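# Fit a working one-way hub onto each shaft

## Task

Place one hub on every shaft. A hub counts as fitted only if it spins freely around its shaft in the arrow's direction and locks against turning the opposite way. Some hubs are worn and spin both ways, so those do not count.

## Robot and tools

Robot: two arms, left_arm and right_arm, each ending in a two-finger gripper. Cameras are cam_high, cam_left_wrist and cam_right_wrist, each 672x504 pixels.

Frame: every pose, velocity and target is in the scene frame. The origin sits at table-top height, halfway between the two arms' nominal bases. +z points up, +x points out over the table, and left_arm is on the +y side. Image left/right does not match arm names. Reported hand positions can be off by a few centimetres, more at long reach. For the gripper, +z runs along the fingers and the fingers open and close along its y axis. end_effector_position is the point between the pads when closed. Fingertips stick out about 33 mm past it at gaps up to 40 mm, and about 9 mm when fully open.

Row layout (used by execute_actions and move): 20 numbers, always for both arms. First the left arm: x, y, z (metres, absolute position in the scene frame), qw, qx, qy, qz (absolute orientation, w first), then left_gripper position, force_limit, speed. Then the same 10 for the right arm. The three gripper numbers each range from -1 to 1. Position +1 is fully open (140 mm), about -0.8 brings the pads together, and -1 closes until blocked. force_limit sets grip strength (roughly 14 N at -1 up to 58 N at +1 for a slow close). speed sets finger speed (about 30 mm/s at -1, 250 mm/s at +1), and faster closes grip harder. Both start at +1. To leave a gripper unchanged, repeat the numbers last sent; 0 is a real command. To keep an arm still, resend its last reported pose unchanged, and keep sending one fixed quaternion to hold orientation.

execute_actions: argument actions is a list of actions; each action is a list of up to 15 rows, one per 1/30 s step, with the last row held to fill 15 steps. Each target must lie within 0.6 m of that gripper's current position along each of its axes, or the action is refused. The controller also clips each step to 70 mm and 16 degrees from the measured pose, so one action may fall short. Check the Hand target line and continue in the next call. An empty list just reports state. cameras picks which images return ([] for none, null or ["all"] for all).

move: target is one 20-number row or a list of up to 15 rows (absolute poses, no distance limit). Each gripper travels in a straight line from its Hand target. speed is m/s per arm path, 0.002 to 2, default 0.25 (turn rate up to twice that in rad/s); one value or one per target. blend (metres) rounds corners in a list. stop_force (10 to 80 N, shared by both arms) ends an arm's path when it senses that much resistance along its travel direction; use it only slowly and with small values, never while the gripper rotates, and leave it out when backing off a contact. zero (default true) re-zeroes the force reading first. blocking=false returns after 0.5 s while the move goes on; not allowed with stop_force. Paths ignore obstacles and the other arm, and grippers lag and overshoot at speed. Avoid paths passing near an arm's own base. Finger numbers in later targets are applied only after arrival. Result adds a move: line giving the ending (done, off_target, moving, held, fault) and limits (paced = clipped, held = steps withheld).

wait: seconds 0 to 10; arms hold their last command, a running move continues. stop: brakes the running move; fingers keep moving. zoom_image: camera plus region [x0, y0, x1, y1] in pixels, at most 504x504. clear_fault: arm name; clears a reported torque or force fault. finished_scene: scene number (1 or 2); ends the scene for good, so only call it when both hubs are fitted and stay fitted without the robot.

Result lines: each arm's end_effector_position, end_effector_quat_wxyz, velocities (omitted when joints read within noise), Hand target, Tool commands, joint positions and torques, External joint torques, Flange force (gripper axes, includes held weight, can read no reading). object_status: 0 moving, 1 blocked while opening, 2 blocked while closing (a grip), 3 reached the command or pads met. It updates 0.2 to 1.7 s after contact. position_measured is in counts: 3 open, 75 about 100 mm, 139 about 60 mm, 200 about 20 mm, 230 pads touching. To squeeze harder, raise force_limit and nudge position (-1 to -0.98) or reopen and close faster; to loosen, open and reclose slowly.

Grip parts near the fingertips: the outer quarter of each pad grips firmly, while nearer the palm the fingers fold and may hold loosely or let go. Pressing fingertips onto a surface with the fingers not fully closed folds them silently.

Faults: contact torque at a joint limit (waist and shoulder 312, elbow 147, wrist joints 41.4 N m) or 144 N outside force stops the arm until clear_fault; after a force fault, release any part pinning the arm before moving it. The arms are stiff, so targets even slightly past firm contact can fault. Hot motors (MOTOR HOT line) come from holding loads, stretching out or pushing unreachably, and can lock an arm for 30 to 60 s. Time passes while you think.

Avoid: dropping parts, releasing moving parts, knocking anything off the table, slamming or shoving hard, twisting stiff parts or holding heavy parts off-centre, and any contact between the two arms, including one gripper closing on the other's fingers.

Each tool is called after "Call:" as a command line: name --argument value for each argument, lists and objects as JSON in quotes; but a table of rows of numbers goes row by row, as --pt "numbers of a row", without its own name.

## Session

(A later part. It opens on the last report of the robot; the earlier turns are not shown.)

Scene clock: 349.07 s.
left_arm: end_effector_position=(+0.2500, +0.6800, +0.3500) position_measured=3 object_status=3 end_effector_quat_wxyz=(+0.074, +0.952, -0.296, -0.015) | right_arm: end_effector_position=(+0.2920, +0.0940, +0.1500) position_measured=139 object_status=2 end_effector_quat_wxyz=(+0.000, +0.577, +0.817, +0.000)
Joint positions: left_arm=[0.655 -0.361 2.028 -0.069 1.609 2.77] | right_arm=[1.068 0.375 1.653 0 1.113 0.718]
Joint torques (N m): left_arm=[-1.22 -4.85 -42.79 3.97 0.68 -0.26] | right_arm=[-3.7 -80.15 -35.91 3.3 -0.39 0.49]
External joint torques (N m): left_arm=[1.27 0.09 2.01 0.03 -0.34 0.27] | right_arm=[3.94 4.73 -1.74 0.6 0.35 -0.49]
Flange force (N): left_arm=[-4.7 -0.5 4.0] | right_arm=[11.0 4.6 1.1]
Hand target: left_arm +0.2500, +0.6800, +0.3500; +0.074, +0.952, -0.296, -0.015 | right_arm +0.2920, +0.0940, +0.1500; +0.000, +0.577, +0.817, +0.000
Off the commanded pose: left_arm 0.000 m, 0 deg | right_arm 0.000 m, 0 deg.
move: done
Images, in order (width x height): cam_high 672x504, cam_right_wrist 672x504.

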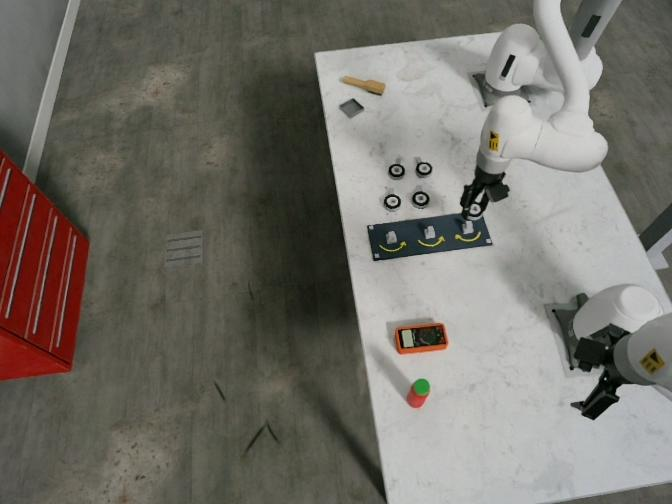

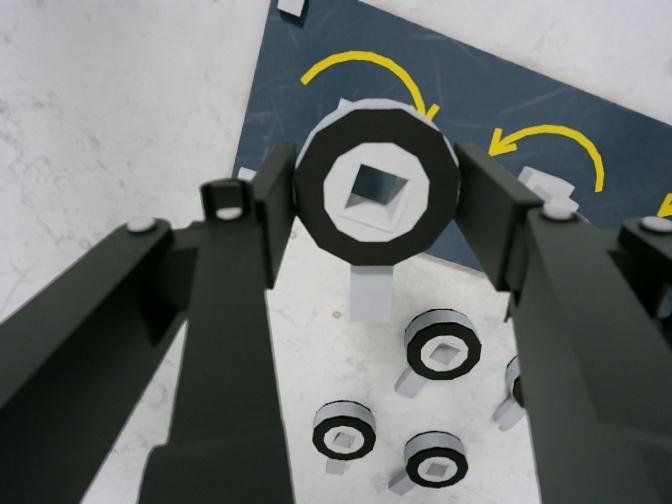

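Call:
move --pt "0.25 0.68 0.35 0.074 0.952 -0.296 -0.015 1 1 1 0.2885 0.0896 0.15 0 0.5771 0.8166 0 -1 -0.1 -1" --pt "0.25 0.68 0.35 0.074 0.952 -0.296 -0.015 1 1 1 0.2885 0.0896 0.13 0 0.5771 0.8166 0 -1 -0.1 -1" --cameras '["cam_right_wrist","cam_high"]' --speed 0.05

Call:
zoom_image --camera "cam_right_wrist" --region '[290, 90, 470, 270]'

Call:
zoom_image --camera "cam_high" --region '[420, 160, 520, 260]'

Scene clock: 393.27 s.
left_arm: end_effector_position=(+0.2500, +0.6800, +0.3500) position_measured=3 object_status=3 end_effector_quat_wxyz=(+0.074, +0.952, -0.296, -0.015) | right_arm: end_effector_position=(+0.2885, +0.0896, +0.1301) position_measured=139 object_status=2 end_effector_quat_wxyz=(+0.000, +0.577, +0.817, +0.000)
Joint positions: left_arm=[0.655 -0.361 2.028 -0.069 1.609 2.77] | right_arm=[1.069 0.382 1.683 0 1.076 0.719]
Joint torques (N m): left_arm=[-1.49 -4.74 -42.65 3.8 0.65 -0.23] | right_arm=[-3.03 -79.66 -35.58 3.23 -0.17 0.49]
External joint torques (N m): left_arm=[1.58 -0.32 1.82 0.2 -0.31 0.23] | right_arm=[3.4 4.29 -1.38 0.61 0.13 -0.49]
Flange force (N): left_arm=[-5.7 -0.3 3.5] | right_arm=[9.4 3.9 1.8]
Hand target: left_arm +0.2500, +0.6800, +0.3500; +0.074, +0.952, -0.296, -0.015 | right_arm +0.2885, +0.0896, +0.1300; +0.000, +0.577, +0.817, +0.000
Off the commanded pose: left_arm 0.000 m, 0 deg | right_arm 0.000 m, 0 deg.
move: done
Images, in order (width x height): cam_high 672x504, cam_right_wrist 672x504.

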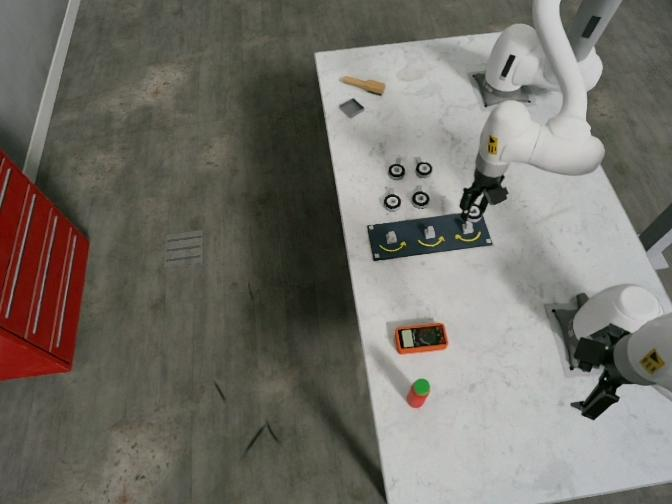

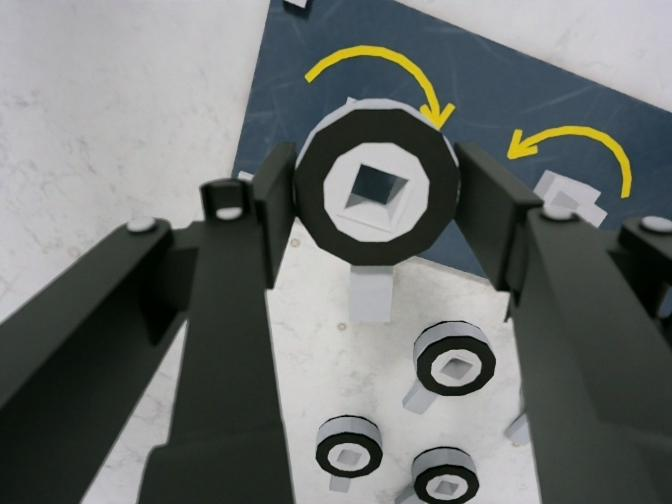

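Scaled by 2.800 from the camera's 672x504 image, which has a finer 960x720 frame.

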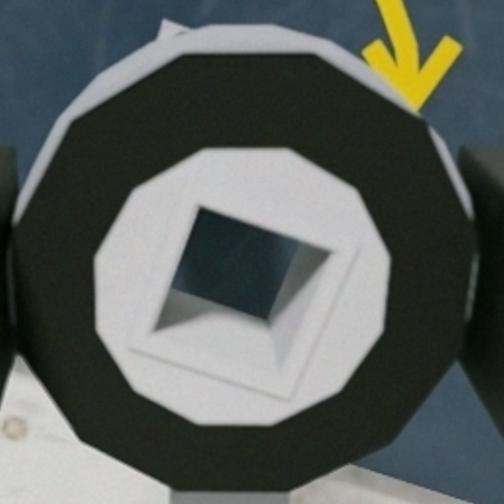

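Scaled by 5.040 from the camera's 672x504 image, which has a finer 960x720 frame.

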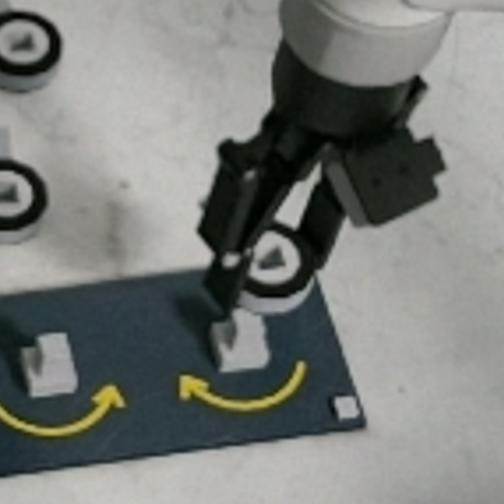

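Call:
move --pt "0.25 0.68 0.35 0.074 0.952 -0.296 -0.015 1 1 1 0.2875 0.0924 0.13 0 0.5771 0.8166 0 -1 -0.1 -1" --pt "0.25 0.68 0.35 0.074 0.952 -0.296 -0.015 1 1 1 0.2875 0.0924 0.118 0 0.5771 0.8166 0 -1 -0.1 -1" --cameras '["cam_right_wrist","cam_high"]' --speed 0.05

Call:
zoom_image --camera "cam_right_wrist" --region '[290, 90, 470, 270]'

Call:
zoom_image --camera "cam_high" --region '[440, 180, 500, 240]'

Scene clock: 406.53 s.
left_arm: end_effector_position=(+0.2500, +0.6800, +0.3500) position_measured=3 object_status=3 end_effector_quat_wxyz=(+0.074, +0.952, -0.296, -0.015) | right_arm: end_effector_position=(+0.2875, +0.0924, +0.1181) position_measured=139 object_status=2 end_effector_quat_wxyz=(+0.000, +0.577, +0.817, +0.000)
Joint positions: left_arm=[0.655 -0.361 2.028 -0.069 1.609 2.77] | right_arm=[1.072 0.394 1.69 0 1.058 0.722]
Joint torques (N m): left_arm=[-1.38 -4.64 -42.6 3.85 0.55 -0.22] | right_arm=[-2.78 -80.15 -35.25 3.25 -0.7 0.54]
External joint torques (N m): left_arm=[1.41 -0.22 1.77 0.15 -0.21 0.23] | right_arm=[2.97 4.03 -1.3 0.53 0.66 -0.54]
Flange force (N): left_arm=[-5.1 -0.2 3.3] | right_arm=[8.7 4.2 1.0]
Hand target: left_arm +0.2500, +0.6800, +0.3500; +0.074, +0.952, -0.296, -0.015 | right_arm +0.2875, +0.0924, +0.1180; +0.000, +0.577, +0.817, +0.000
Off the commanded pose: left_arm 0.000 m, 0 deg | right_arm 0.000 m, 0 deg.
move: done
Images, in order (width x height): cam_high 672x504, cam_right_wrist 672x504.

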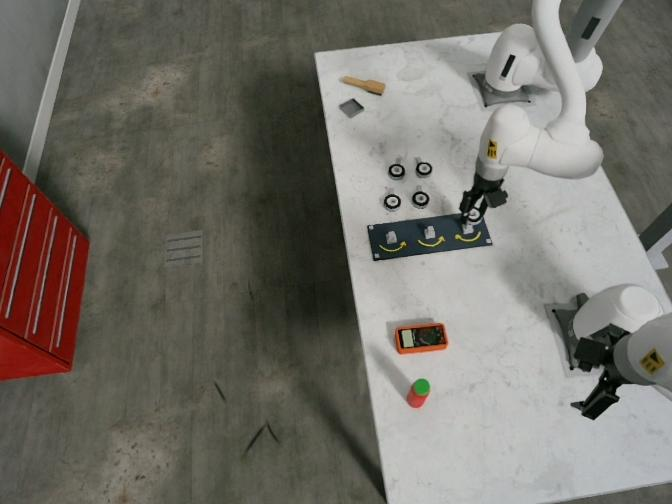

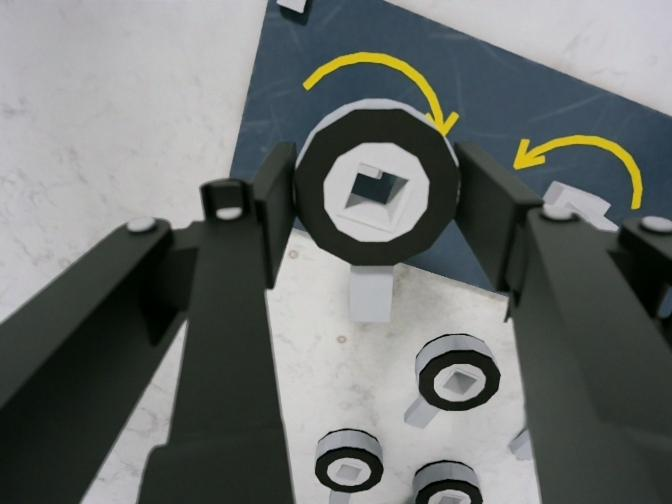

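Scaled by 2.800 from the camera's 672x504 image, which has a finer 960x720 frame.

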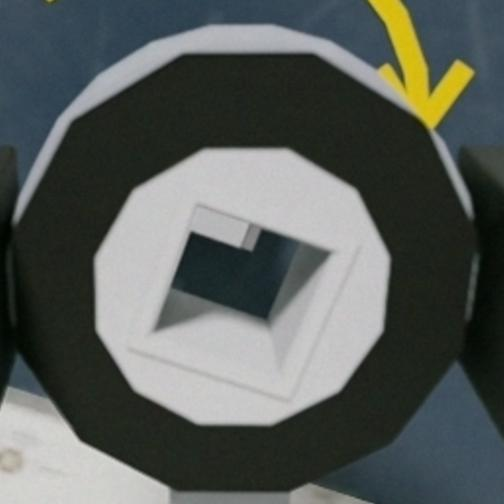

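Scaled by 8.400 from the camera's 672x504 image, which has a finer 960x720 frame.

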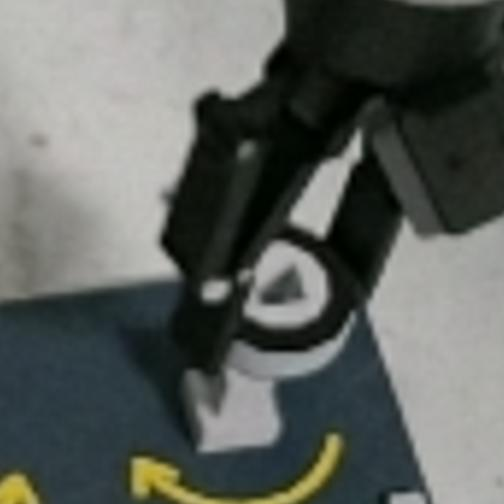

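Call:
move --pt "0.25 0.68 0.35 0.074 0.952 -0.296 -0.015 1 1 1 0.2875 0.0924 0.113 0 0.5771 0.8166 0 -1 -0.1 -1" --cameras '["cam_right_wrist"]' --speed 0.03

Call:
zoom_image --camera "cam_right_wrist" --region '[290, 90, 470, 270]'

Scene clock: 425.60 s.
left_arm: end_effector_position=(+0.2500, +0.6800, +0.3500) position_measured=3 object_status=3 end_effector_quat_wxyz=(+0.074, +0.952, -0.296, -0.015) | right_arm: end_effector_position=(+0.2875, +0.0924, +0.1130) position_measured=139 object_status=2 end_effector_quat_wxyz=(+0.000, +0.577, +0.817, +0.000)
Joint positions: left_arm=[0.655 -0.361 2.028 -0.069 1.609 2.77] | right_arm=[1.072 0.398 1.694 0 1.049 0.722]
Joint torques (N m): left_arm=[-1.5 -4.52 -42.64 3.91 0.7 -0.23] | right_arm=[-3.27 -81.32 -35.82 2.98 -0.21 0.53]
External joint torques (N m): left_arm=[1.48 -0.11 1.82 0.1 -0.37 0.23] | right_arm=[3.58 4.91 -0.59 0.8 0.16 -0.53]
Flange force (N): left_arm=[-5.3 -0.6 3.7] | right_arm=[8.9 3.2 3.2]
Hand target: left_arm +0.2500, +0.6800, +0.3500; +0.074, +0.952, -0.296, -0.015 | right_arm +0.2875, +0.0924, +0.1130; +0.000, +0.577, +0.817, +0.000
Off the commanded pose: left_arm 0.000 m, 0 deg | right_arm 0.000 m, 0 deg.
move: done
Images, in order (width x height): cam_right_wrist 672x504.

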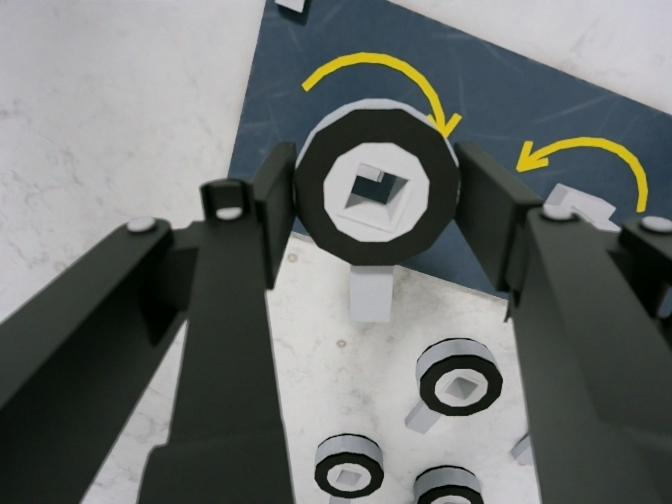

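Scaled by 2.800 from the camera's 672x504 image, which has a finer 960x720 frame.

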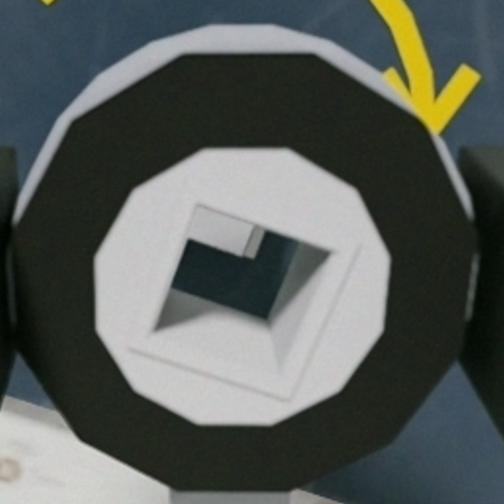

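Call:
move --pt "0.25 0.68 0.35 0.074 0.952 -0.296 -0.015 1 1 1 0.2875 0.0924 0.10 0 0.5771 0.8166 0 -1 -0.1 -1" --cameras '["cam_right_wrist"]' --speed 0.03 --stop_force 12

Call:
zoom_image --camera "cam_right_wrist" --region '[290, 90, 470, 270]'

Scene clock: 438.67 s.
left_arm: end_effector_position=(+0.2500, +0.6800, +0.3500) position_measured=3 object_status=3 end_effector_quat_wxyz=(+0.074, +0.952, -0.296, -0.015) | right_arm: end_effector_position=(+0.2875, +0.0924, +0.1000) position_measured=139 object_status=2 end_effector_quat_wxyz=(+0.000, +0.577, +0.817, +0.000)
Joint positions: left_arm=[0.655 -0.361 2.028 -0.069 1.609 2.77] | right_arm=[1.072 0.409 1.705 0 1.028 0.722]
Joint torques (N m): left_arm=[-1.33 -5.04 -42.62 3.84 0.66 -0.27] | right_arm=[-3.01 -81.29 -34.85 3.11 -0.39 0.46]
External joint torques (N m): left_arm=[1.3 0.68 1.87 0.16 -0.34 0.27] | right_arm=[3.36 4.36 -1.04 0.61 0.36 -0.46]
Flange force (N): left_arm=[-4.5 -1.7 3.7] | right_arm=[8.9 3.5 2.2]
Hand target: left_arm +0.2500, +0.6800, +0.3500; +0.074, +0.952, -0.296, -0.015 | right_arm +0.2875, +0.0924, +0.1000; +0.000, +0.577, +0.817, +0.000
Off the commanded pose: left_arm 0.000 m, 0 deg | right_arm 0.000 m, 0 deg.
move: done
Images, in order (width x height): cam_right_wrist 672x504.

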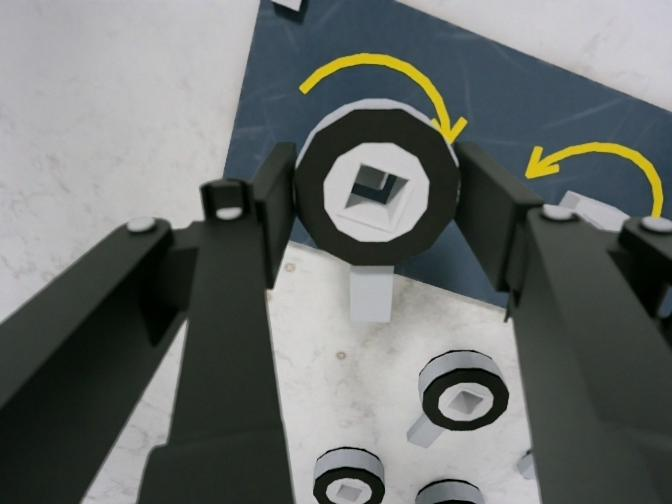

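Scaled by 2.800 from the camera's 672x504 image, which has a finer 960x720 frame.

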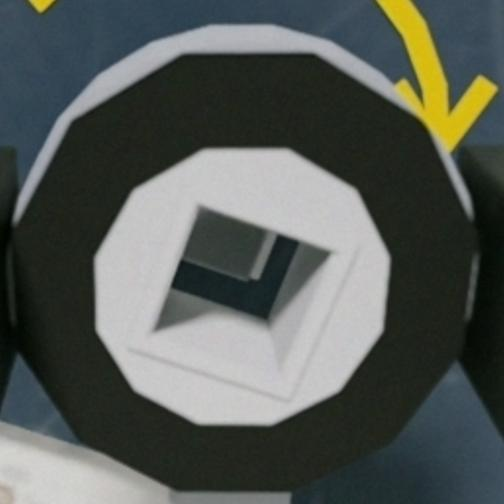

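Call:
move --pt "0.25 0.68 0.35 0.074 0.952 -0.296 -0.015 1 1 1 0.2863 0.092 0.09 0 0.5771 0.8166 0 -1 -0.1 -1" --cameras '["cam_right_wrist"]' --speed 0.03 --stop_force 12

Call:
zoom_image --camera "cam_right_wrist" --region '[320, 130, 430, 240]'

Scene clock: 461.00 s.
left_arm: end_effector_position=(+0.2500, +0.6800, +0.3500) position_measured=3 object_status=3 end_effector_quat_wxyz=(+0.074, +0.952, -0.296, -0.015) | right_arm: end_effector_position=(+0.2863, +0.0920, +0.0900) position_measured=139 object_status=2 end_effector_quat_wxyz=(+0.000, +0.577, +0.817, +0.000)
Joint positions: left_arm=[0.655 -0.361 2.028 -0.069 1.609 2.77] | right_arm=[1.073 0.416 1.715 0 1.011 0.723]
Joint torques (N m): left_arm=[-1.67 -4.8 -42.52 3.88 0.61 -0.31] | right_arm=[-3.34 -81.77 -34.39 3.09 -0.42 0.52]
External joint torques (N m): left_arm=[1.71 -0.11 1.71 0.12 -0.28 0.31] | right_arm=[3.62 4.58 -1.12 0.59 0.38 -0.52]
Flange force (N): left_arm=[-6.1 -0.9 3.2] | right_arm=[9.5 3.6 2.5]
Hand target: left_arm +0.2500, +0.6800, +0.3500; +0.074, +0.952, -0.296, -0.015 | right_arm +0.2863, +0.0920, +0.0900; +0.000, +0.577, +0.817, +0.000
Off the commanded pose: left_arm 0.000 m, 0 deg | right_arm 0.000 m, 0 deg.
move: done
Images, in order (width x height): cam_right_wrist 672x504.

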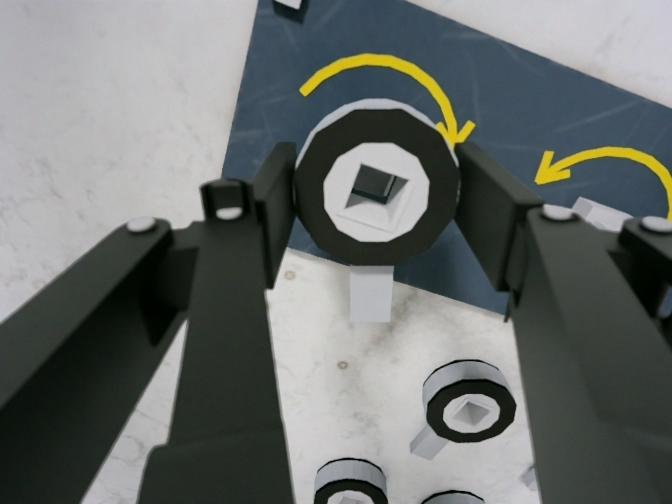

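Scaled by 4.582 from the camera's 672x504 image, which has a finer 960x720 frame.

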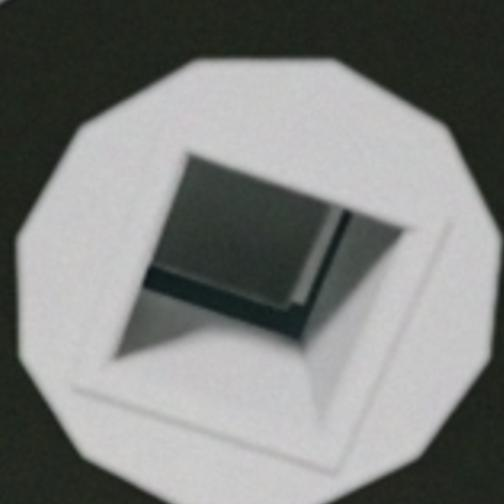

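Call:
move --pt "0.25 0.68 0.35 0.074 0.952 -0.296 -0.015 1 1 1 0.2866 0.091 0.083 0 0.5771 0.8166 0 -1 -0.1 -1" --cameras '["cam_right_wrist"]' --speed 0.02 --stop_force 12

Call:
zoom_image --camera "cam_right_wrist" --region '[320, 130, 430, 240]'

Scene clock: 474.17 s.
left_arm: end_effector_position=(+0.2500, +0.6800, +0.3500) position_measured=3 object_status=3 end_effector_quat_wxyz=(+0.074, +0.952, -0.296, -0.015) | right_arm: end_effector_position=(+0.2866, +0.0910, +0.0830) position_measured=139 object_status=2 end_effector_quat_wxyz=(+0.000, +0.577, +0.817, +0.000)
Joint positions: left_arm=[0.655 -0.361 2.028 -0.069 1.609 2.77] | right_arm=[1.072 0.421 1.722 0 0.998 0.722]
Joint torques (N m): left_arm=[-1.11 -4.22 -42.72 3.91 0.68 -0.3] | right_arm=[-3.03 -81.67 -34.17 3.09 -0.46 0.47]
External joint torques (N m): left_arm=[1.13 -0.58 1.93 0.09 -0.34 0.3] | right_arm=[3.45 4.3 -1.05 0.57 0.42 -0.47]
Flange force (N): left_arm=[-4.7 0.7 3.9] | right_arm=[9.0 3.3 2.3]
Hand target: left_arm +0.2500, +0.6800, +0.3500; +0.074, +0.952, -0.296, -0.015 | right_arm +0.2866, +0.0910, +0.0830; +0.000, +0.577, +0.817, +0.000
Off the commanded pose: left_arm 0.000 m, 0 deg | right_arm 0.000 m, 0 deg.
move: done
Images, in order (width x height): cam_right_wrist 672x504.

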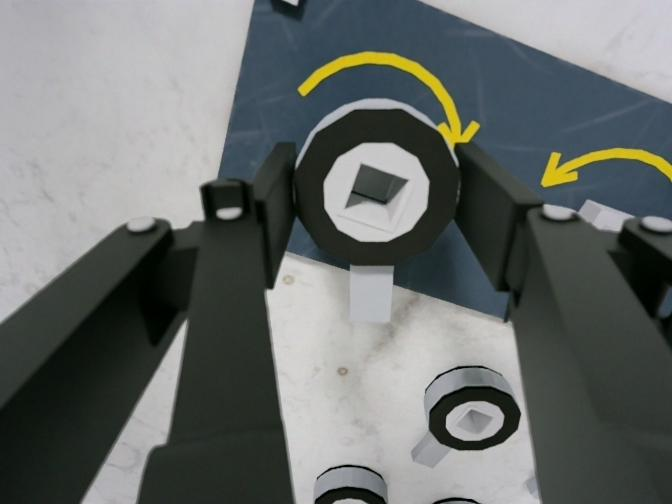

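Scaled by 4.582 from the camera's 672x504 image, which has a finer 960x720 frame.

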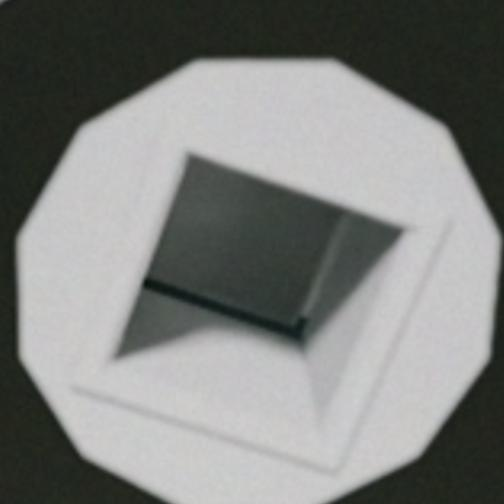

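Call:
move --pt "0.25 0.68 0.35 0.074 0.952 -0.296 -0.015 1 1 1 0.2875 0.0903 0.078 0 0.5771 0.8166 0 -1 -0.1 -1" --cameras '["cam_right_wrist"]' --speed 0.02 --stop_force 12

Call:
zoom_image --camera "cam_right_wrist" --region '[320, 130, 430, 240]'

Scene clock: 489.47 s.
left_arm: end_effector_position=(+0.2500, +0.6800, +0.3500) position_measured=3 object_status=3 end_effector_quat_wxyz=(+0.074, +0.952, -0.296, -0.015) | right_arm: end_effector_position=(+0.2874, +0.0903, +0.0781) position_measured=139 object_status=2 end_effector_quat_wxyz=(+0.000, +0.577, +0.817, +0.000)
Joint positions: left_arm=[0.655 -0.361 2.028 -0.069 1.609 2.77] | right_arm=[1.071 0.425 1.726 0 0.99 0.721]
Joint torques (N m): left_arm=[-0.88 -5.07 -42.44 3.82 0.62 -0.27] | right_arm=[-11.28 -73.26 -32.77 -0.45 -3.26 0.41]
External joint torques (N m): left_arm=[0.96 0.01 1.59 0.19 -0.28 0.27] | right_arm=[11.74 -4.4 -2.33 4.1 3.22 -0.41]
Flange force (N): left_arm=[-3.9 -0.4 3.2] | right_arm=[12.7 -9.4 -11.0]
Hand target: left_arm +0.2500, +0.6800, +0.3500; +0.074, +0.952, -0.296, -0.015 | right_arm +0.2874, +0.0903, +0.0781; +0.000, +0.577, +0.817, +0.000
Off the commanded pose: left_arm 0.000 m, 0 deg | right_arm 0.000 m, 0 deg.
move: contact (right_arm)
Images, in order (width x height): cam_right_wrist 672x504.

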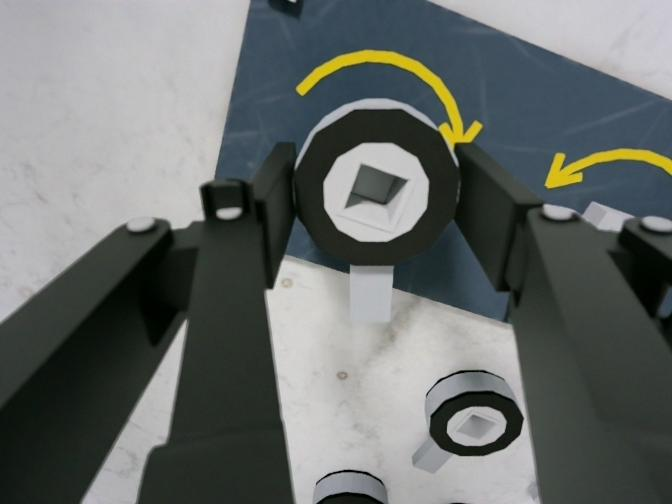

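Scaled by 4.582 from the camera's 672x504 image, which has a finer 960x720 frame.

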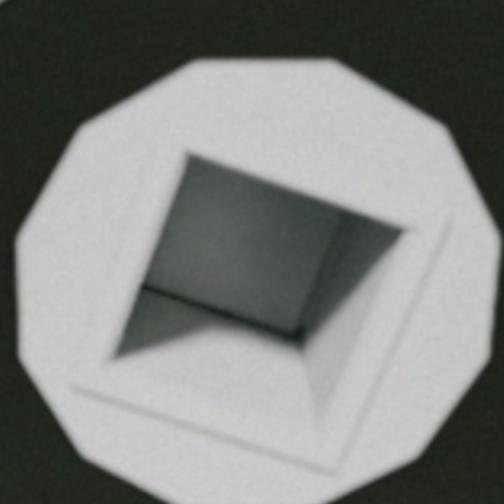

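Call:
move --pt "0.25 0.68 0.35 0.074 0.952 -0.296 -0.015 1 1 1 0.2874 0.0903 0.080 0 0.5771 0.8166 0 -1 -0.1 -1" --pt "0.25 0.68 0.35 0.074 0.952 -0.296 -0.015 1 1 1 0.2867 0.0901 0.080 0 0.5771 0.8166 0 -1 -0.1 -1" --cameras '[]' --speed 0.02

Call:
move --pt "0.25 0.68 0.35 0.074 0.952 -0.296 -0.015 1 1 1 0.2867 0.0901 0.068 0 0.5771 0.8166 0 -1 -0.1 -1" --cameras '["cam_right_wrist"]' --speed 0.02 --stop_force 12

Call:
zoom_image --camera "cam_right_wrist" --region '[320, 130, 430, 240]'

Scene clock: 503.10 s.
left_arm: end_effector_position=(+0.2500, +0.6800, +0.3500) position_measured=3 object_status=3 end_effector_quat_wxyz=(+0.074, +0.952, -0.296, -0.015) | right_arm: end_effector_position=(+0.2868, +0.0900, +0.0800) position_measured=139 object_status=2 end_effector_quat_wxyz=(+0.000, +0.577, +0.817, +0.000)
Joint positions: left_arm=[0.655 -0.361 2.028 -0.069 1.609 2.77] | right_arm=[1.071 0.423 1.726 0 0.993 0.722]
Joint torques (N m): left_arm=[-1.75 -4.59 -42.79 3.99 0.72 -0.32] | right_arm=[-2.29 -82.05 -34 3.03 -0.36 0.58]
External joint torques (N m): left_arm=[1.78 -0.26 2.01 0.01 -0.38 0.33] | right_arm=[2.5 4.64 -1.15 0.6 0.31 -0.58]
Flange force (N): left_arm=[-6.4 -0.6 4.0] | right_arm=[8.3 4.7 2.7]
Hand target: left_arm +0.2500, +0.6800, +0.3500; +0.074, +0.952, -0.296, -0.015 | right_arm +0.2867, +0.0901, +0.0800; +0.000, +0.577, +0.817, +0.000
Off the commanded pose: left_arm 0.000 m, 0 deg | right_arm 0.000 m, 0 deg.
move: done
No camera images: "cameras" was empty.

Scene clock: 504.50 s.
left_arm: end_effector_position=(+0.2500, +0.6800, +0.3500) position_measured=3 object_status=3 end_effector_quat_wxyz=(+0.074, +0.952, -0.296, -0.015) | right_arm: end_effector_position=(+0.2867, +0.0901, +0.0680) position_measured=139 object_status=2 end_effector_quat_wxyz=(+0.000, +0.577, +0.817, +0.000)
Joint positions: left_arm=[0.655 -0.361 2.028 -0.069 1.609 2.77] | right_arm=[1.071 0.434 1.735 0 0.973 0.722]
Joint torques (N m): left_arm=[-1.32 -4.9 -42.56 3.81 0.62 -0.25] | right_arm=[-5.59 -79.92 -27.3 1.82 2.5 0.56]
External joint torques (N m): left_arm=[1.36 -0.05 1.71 0.19 -0.28 0.26] | right_arm=[5.96 1.91 -7.4 1.77 -2.54 -0.56]
Flange force (N): left_arm=[-5.0 -0.6 3.3] | right_arm=[17.0 6.8 0.6]
Hand target: left_arm +0.2500, +0.6800, +0.3500; +0.074, +0.952, -0.296, -0.015 | right_arm +0.2867, +0.0901, +0.0680; +0.000, +0.577, +0.817, +0.000
Off the commanded pose: left_arm 0.000 m, 0 deg | right_arm 0.000 m, 0 deg.
move: done
Images, in order (width x height): cam_right_wrist 672x504.

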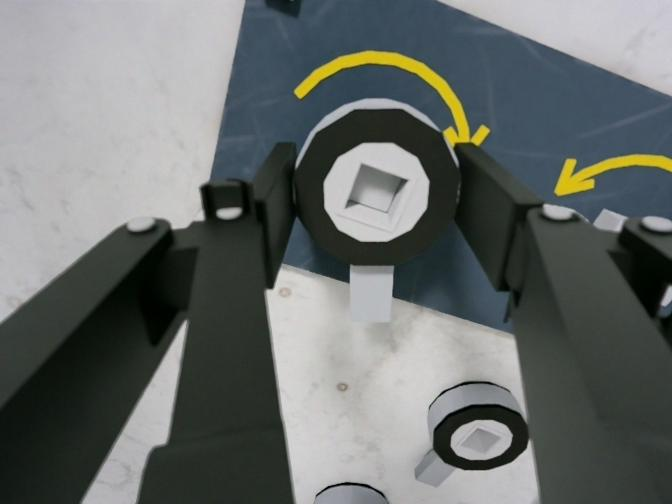

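Scaled by 4.582 from the camera's 672x504 image, which has a finer 960x720 frame.

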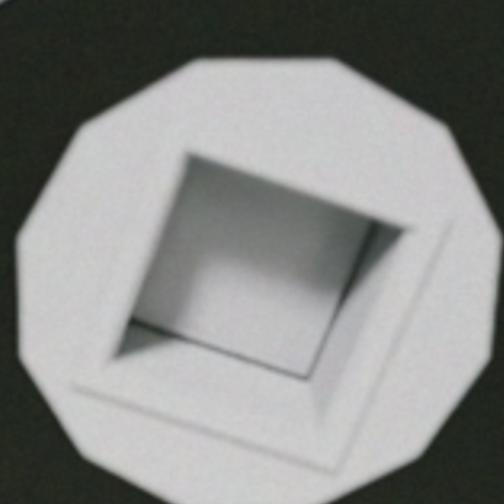

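Call:
move --pt "0.25 0.68 0.35 0.074 0.952 -0.296 -0.015 1 1 1 0.2864 0.0908 0.045 0 0.5771 0.8166 0 -1 -0.1 -1" --cameras '["cam_right_wrist","cam_high"]' --speed 0.02 --stop_force 12

Call:
zoom_image --camera "cam_right_wrist" --region '[320, 130, 430, 240]'

Call:
zoom_image --camera "cam_high" --region '[440, 180, 500, 240]'

Scene clock: 514.17 s.
left_arm: end_effector_position=(+0.2500, +0.6800, +0.3500) position_measured=3 object_status=3 end_effector_quat_wxyz=(+0.074, +0.952, -0.296, -0.015) | right_arm: end_effector_position=(+0.2866, +0.0905, +0.0549) position_measured=139 object_status=2 end_effector_quat_wxyz=(+0.000, +0.577, +0.817, +0.000)
Joint positions: left_arm=[0.655 -0.361 2.028 -0.069 1.609 2.77] | right_arm=[1.072 0.446 1.743 0 0.952 0.722]
Joint torques (N m): left_arm=[-1.77 -4.56 -42.58 3.87 0.63 -0.21] | right_arm=[-2.22 -72.81 -27.88 3.12 -1.08 0.57]
External joint torques (N m): left_arm=[1.79 -0.31 1.76 0.13 -0.3 0.22] | right_arm=[2.46 -5.86 -6.32 0.43 1.04 -0.57]
Flange force (N): left_arm=[-6.2 -0.5 3.4] | right_arm=[6.4 2.9 -11.6]
Hand target: left_arm +0.2500, +0.6800, +0.3500; +0.074, +0.952, -0.296, -0.015 | right_arm +0.2866, +0.0905, +0.0549; +0.000, +0.577, +0.817, +0.000
Off the commanded pose: left_arm 0.000 m, 0 deg | right_arm 0.010 m, 0 deg.
move: contact (right_arm)
Images, in order (width x height): cam_high 672x504, cam_right_wrist 672x504.

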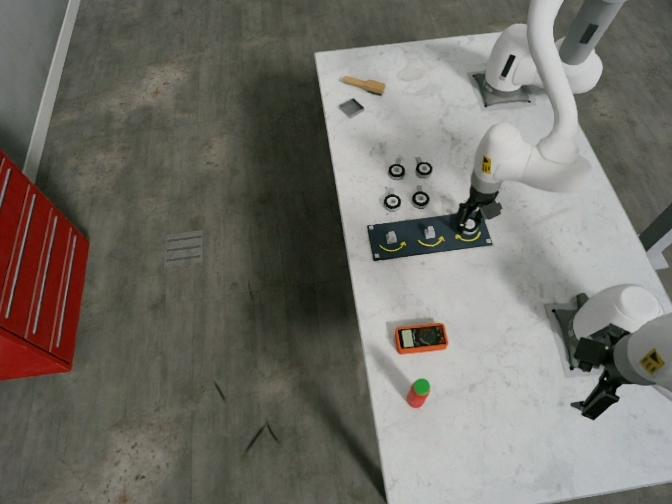

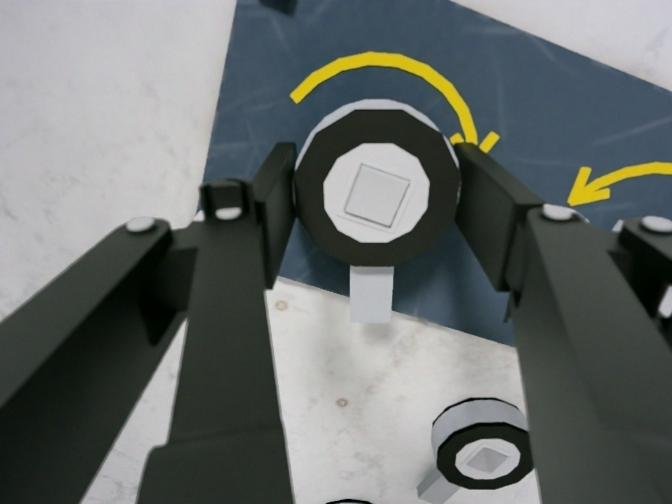

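Scaled by 4.582 from the camera's 672x504 image, which has a finer 960x720 frame.

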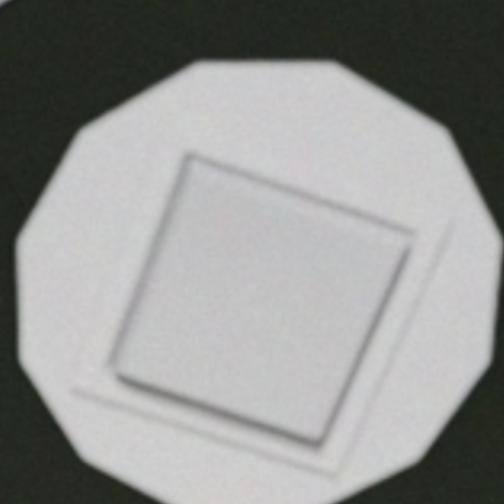

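Scaled by 8.400 from the camera's 672x504 image, which has a finer 960x720 frame.

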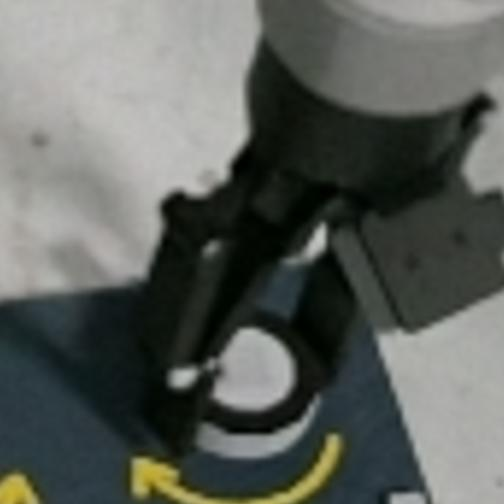

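Call:
move --pt "0.25 0.68 0.35 0.074 0.952 -0.296 -0.015 1 1 1 0.2866 0.0905 0.0555 0 0.5771 0.8166 0 -1 -0.1 -1" --pt "0.25 0.68 0.35 0.074 0.952 -0.296 -0.015 1 1 1 0.2866 0.0905 0.0555 0 0.6593 0.7518 0 -1 -0.1 -1" --cameras '["cam_right_wrist"]' --speed 0.05

Call:
zoom_image --camera "cam_right_wrist" --region '[280, 90, 480, 330]'

Scene clock: 530.83 s.
left_arm: end_effector_position=(+0.2500, +0.6800, +0.3500) position_measured=3 object_status=3 end_effector_quat_wxyz=(+0.074, +0.952, -0.296, -0.015) | right_arm: end_effector_position=(+0.2866, +0.0905, +0.0555) position_measured=139 object_status=2 end_effector_quat_wxyz=(+0.000, +0.659, +0.752, +0.000)
Joint positions: left_arm=[0.655 -0.361 2.028 -0.069 1.609 2.77] | right_arm=[1.072 0.446 1.743 0 0.953 0.931]
Joint torques (N m): left_arm=[-1.32 -4.47 -42.89 3.88 0.63 -0.28] | right_arm=[2.86 -84.71 -29.55 5.19 2.34 0.58]
External joint torques (N m): left_arm=[1.3 0.03 2.12 0.11 -0.3 0.29] | right_arm=[-2.46 5.94 -4.71 -1.64 -2.39 -0.58]
Flange force (N): left_arm=[-5.0 -0.4 4.1] | right_arm=[10.8 12.3 6.3]
Hand target: left_arm +0.2500, +0.6800, +0.3500; +0.074, +0.952, -0.296, -0.015 | right_arm +0.2866, +0.0905, +0.0555; +0.000, +0.659, +0.752, +0.000
Off the commanded pose: left_arm 0.000 m, 0 deg | right_arm 0.000 m, 0 deg.
move: done
Images, in order (width x height): cam_right_wrist 672x504.

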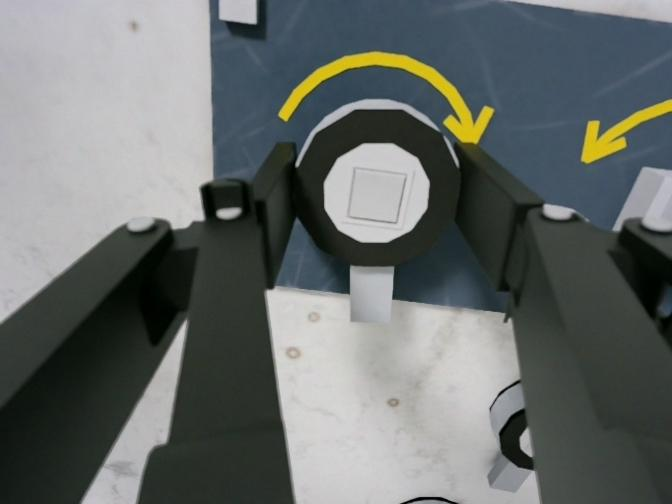

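Scaled by 2.100 from the camera's 672x504 image, which has a finer 960x720 frame.

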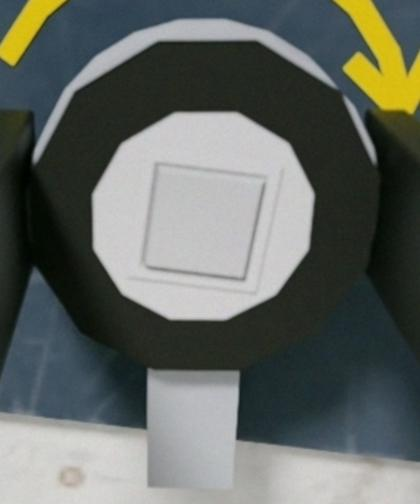

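Call:
move --pt "0.25 0.68 0.35 0.074 0.952 -0.296 -0.015 1 1 1 0.2866 0.0905 0.0555 0 0.6191 0.7853 0 -1 -0.1 -1" --cameras '["cam_right_wrist"]' --speed 0.05

Call:
zoom_image --camera "cam_right_wrist" --region '[280, 90, 480, 330]'

Scene clock: 540.47 s.
left_arm: end_effector_position=(+0.2500, +0.6800, +0.3500) position_measured=3 object_status=3 end_effector_quat_wxyz=(+0.074, +0.952, -0.296, -0.015) | right_arm: end_effector_position=(+0.2866, +0.0905, +0.0555) position_measured=139 object_status=2 end_effector_quat_wxyz=(+0.000, +0.619, +0.785, +0.000)
Joint positions: left_arm=[0.655 -0.361 2.028 -0.069 1.609 2.77] | right_arm=[1.072 0.446 1.743 0 0.953 0.827]
Joint torques (N m): left_arm=[-1.91 -4.59 -42.87 3.78 0.61 -0.2] | right_arm=[0.37 -82.79 -30.39 3.97 1.13 0.6]
External joint torques (N m): left_arm=[1.91 0.02 2.06 0.22 -0.28 0.2] | right_arm=[-0.11 4.13 -3.82 -0.42 -1.17 -0.59]
Flange force (N): left_arm=[-6.4 -1.0 3.8] | right_arm=[9.1 8.9 3.2]
Hand target: left_arm +0.2500, +0.6800, +0.3500; +0.074, +0.952, -0.296, -0.015 | right_arm +0.2866, +0.0905, +0.0555; +0.000, +0.619, +0.785, +0.000
Off the commanded pose: left_arm 0.000 m, 0 deg | right_arm 0.000 m, 0 deg.
move: done
Images, in order (width x height): cam_right_wrist 672x504.

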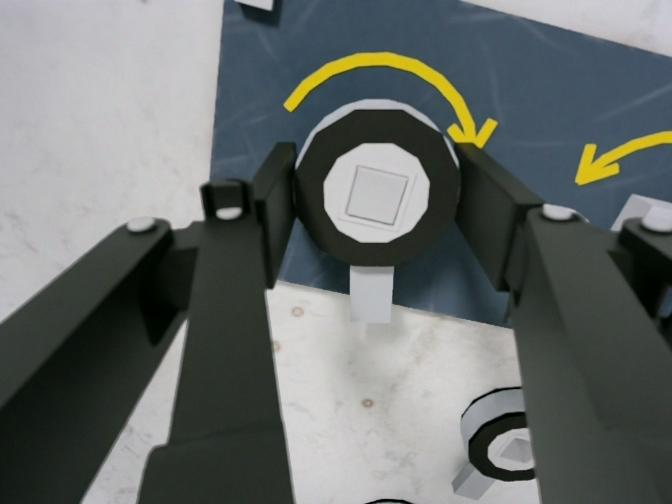

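Scaled by 2.100 from the camera's 672x504 image, which has a finer 960x720 frame.

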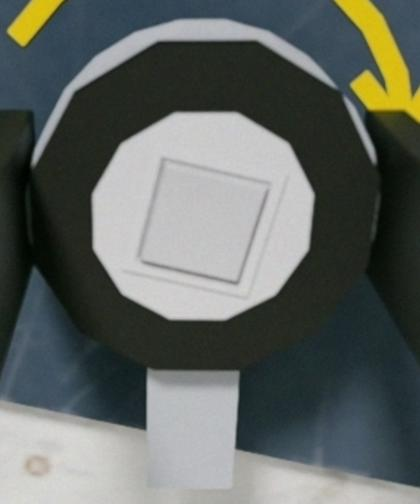

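Call:
move --pt "0.25 0.68 0.35 0.074 0.952 -0.296 -0.015 1 1 1 0.2866 0.0905 0.0555 0 0.5 0.866 0 -1 -0.1 -1" --cameras '["cam_right_wrist"]' --speed 0.05

Call:
zoom_image --camera "cam_right_wrist" --region '[280, 90, 480, 330]'

Scene clock: 551.37 s.
left_arm: end_effector_position=(+0.2500, +0.6800, +0.3500) position_measured=3 object_status=3 end_effector_quat_wxyz=(+0.074, +0.952, -0.296, -0.015) | right_arm: end_effector_position=(+0.2866, +0.0905, +0.0555) position_measured=139 object_status=2 end_effector_quat_wxyz=(+0.000, +0.500, +0.866, +0.000)
Joint positions: left_arm=[0.655 -0.361 2.028 -0.069 1.609 2.77] | right_arm=[1.072 0.446 1.743 0 0.953 0.539]
Joint torques (N m): left_arm=[-1.68 -4.49 -42.37 3.92 0.63 -0.25] | right_arm=[-5.7 -82.44 -33.33 1.84 -0.78 0.35]
External joint torques (N m): left_arm=[1.68 -0.29 1.53 0.08 -0.29 0.26] | right_arm=[5.73 3.86 -0.87 1.7 0.74 -0.35]
Flange force (N): left_arm=[-5.9 -0.6 3.0] | right_arm=[10.6 2.5 1.8]
Hand target: left_arm +0.2500, +0.6800, +0.3500; +0.074, +0.952, -0.296, -0.015 | right_arm +0.2866, +0.0905, +0.0555; +0.000, +0.500, +0.866, +0.000
Off the commanded pose: left_arm 0.000 m, 0 deg | right_arm 0.000 m, 0 deg.
move: done
Images, in order (width x height): cam_right_wrist 672x504.

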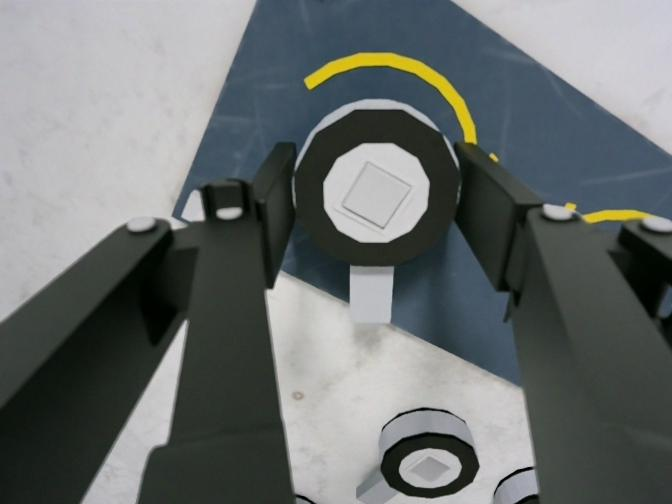

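Scaled by 2.100 from the camera's 672x504 image, which has a finer 960x720 frame.

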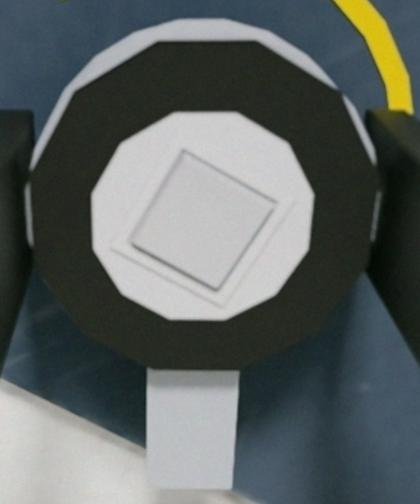

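Call:
move --pt "0.25 0.68 0.35 0.074 0.952 -0.296 -0.015 1 1 1 0.2866 0.0905 0.115 0 0.5 0.866 0 -1 -0.1 -1" --pt "0.25 0.68 0.35 0.074 0.952 -0.296 -0.015 1 1 1 0.30 -0.052 0.10 0 0.70711 0.70711 0 -1 -0.1 -1" --pt "0.25 0.68 0.35 0.074 0.952 -0.296 -0.015 1 1 1 0.30 -0.052 0.0345 0 0.70711 0.70711 0 -1 -0.1 -1" --pt "0.25 0.68 0.35 0.074 0.952 -0.296 -0.015 1 1 1 0.30 -0.052 0.0335 0 0.70711 0.70711 0 0.2 -0.1 -1" --cameras '["cam_right_wrist"]' --speed '[0.06,0.15,0.06,0.02]'

Scene clock: 570.37 s.
left_arm: end_effector_position=(+0.2500, +0.6800, +0.3500) position_measured=3 object_status=3 end_effector_quat_wxyz=(+0.074, +0.952, -0.296, -0.015) | right_arm: end_effector_position=(+0.3000, -0.0520, +0.0335) position_measured=104 object_status=0 end_effector_quat_wxyz=(+0.000, +0.707, +0.707, +0.000)
Joint positions: left_arm=[0.655 -0.361 2.028 -0.069 1.609 2.77] | right_arm=[0.938 0.315 1.993 0 0.833 0.929]
Joint torques (N m): left_arm=[-1.64 -4.26 -42.7 3.84 0.6 -0.27] | right_arm=[-3.09 -65.31 -28.42 2.62 -0.44 0.56]
External joint torques (N m): left_arm=[1.65 -0.67 1.78 0.18 -0.26 0.28] | right_arm=[3.2 2.35 -2.66 0.6 0.39 -0.56]
Flange force (N): left_arm=[-6.2 0.2 3.4] | right_arm=[9.6 1.2 0.3]
Hand target: left_arm +0.2500, +0.6800, +0.3500; +0.074, +0.952, -0.296, -0.015 | right_arm +0.3000, -0.0520, +0.0335; +0.000, +0.707, +0.707, +0.000
Off the commanded pose: left_arm 0.000 m, 0 deg | right_arm 0.000 m, 0 deg.
move: done
Images, in order (width x height): cam_right_wrist 672x504.

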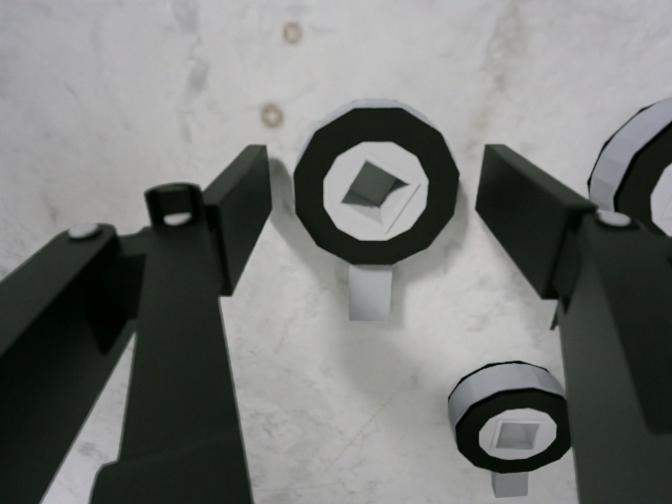

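Call:
move --pt "0.25 0.68 0.35 0.074 0.952 -0.296 -0.015 1 1 1 0.30 -0.052 0.10 0 0.70711 0.70711 0 0.2 -0.1 -1" --pt "0.25 0.68 0.35 0.074 0.952 -0.296 -0.015 1 1 1 0.4276 -0.0486 0.10 0 0.70711 0.70711 0 0.2 -0.1 -1" --cameras '["cam_right_wrist"]' --speed '[0.1,0.2]'

Call:
zoom_image --camera "cam_right_wrist" --region '[270, 60, 470, 280]'

Scene clock: 583.47 s.
left_arm: end_effector_position=(+0.2500, +0.6800, +0.3500) position_measured=3 object_status=3 end_effector_quat_wxyz=(+0.074, +0.952, -0.296, -0.015) | right_arm: end_effector_position=(+0.4275, -0.0486, +0.1000) position_measured=104 object_status=3 end_effector_quat_wxyz=(+0.000, +0.707, +0.707, +0.000)
Joint positions: left_arm=[0.655 -0.361 2.028 -0.069 1.609 2.77] | right_arm=[0.792 0.356 1.783 0 1.002 0.783]
Joint torques (N m): left_arm=[-1.73 -4.54 -42.52 3.88 0.69 -0.27] | right_arm=[-4.42 -73.43 -32.04 3.02 -0.58 0.47]
External joint torques (N m): left_arm=[1.73 -0.36 1.69 0.13 -0.35 0.27] | right_arm=[4.81 2.03 -3.21 0.65 0.55 -0.47]
Flange force (N): left_arm=[-6.2 -0.5 3.4] | right_arm=[11.6 2.1 -1.8]
Hand target: left_arm +0.2500, +0.6800, +0.3500; +0.074, +0.952, -0.296, -0.015 | right_arm +0.4276, -0.0486, +0.1000; +0.000, +0.707, +0.707, +0.000
Off the commanded pose: left_arm 0.000 m, 0 deg | right_arm 0.000 m, 0 deg.
move: done
Images, in order (width x height): cam_right_wrist 672x504.

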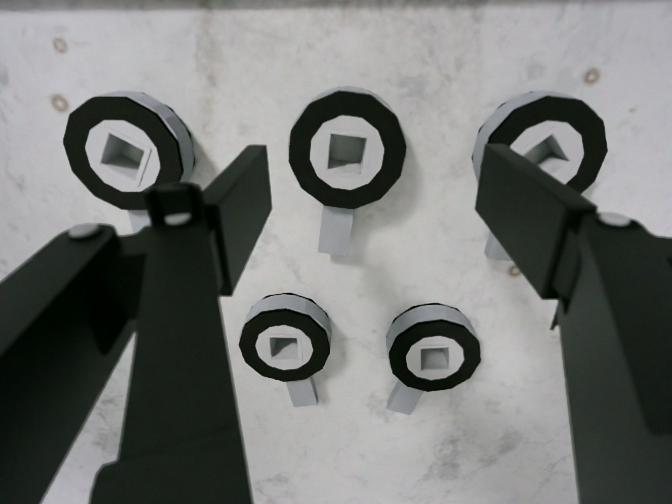

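Scaled by 2.291 from the camera's 672x504 image, which has a finer 960x720 frame.

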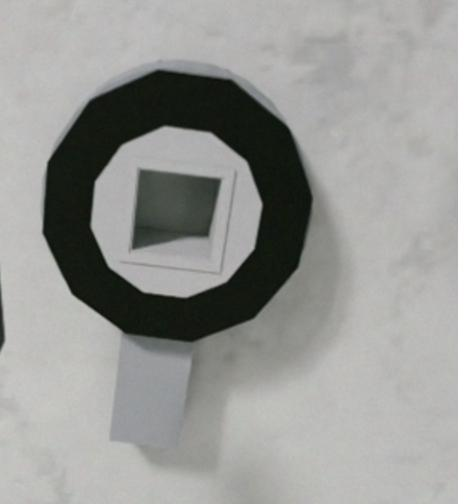

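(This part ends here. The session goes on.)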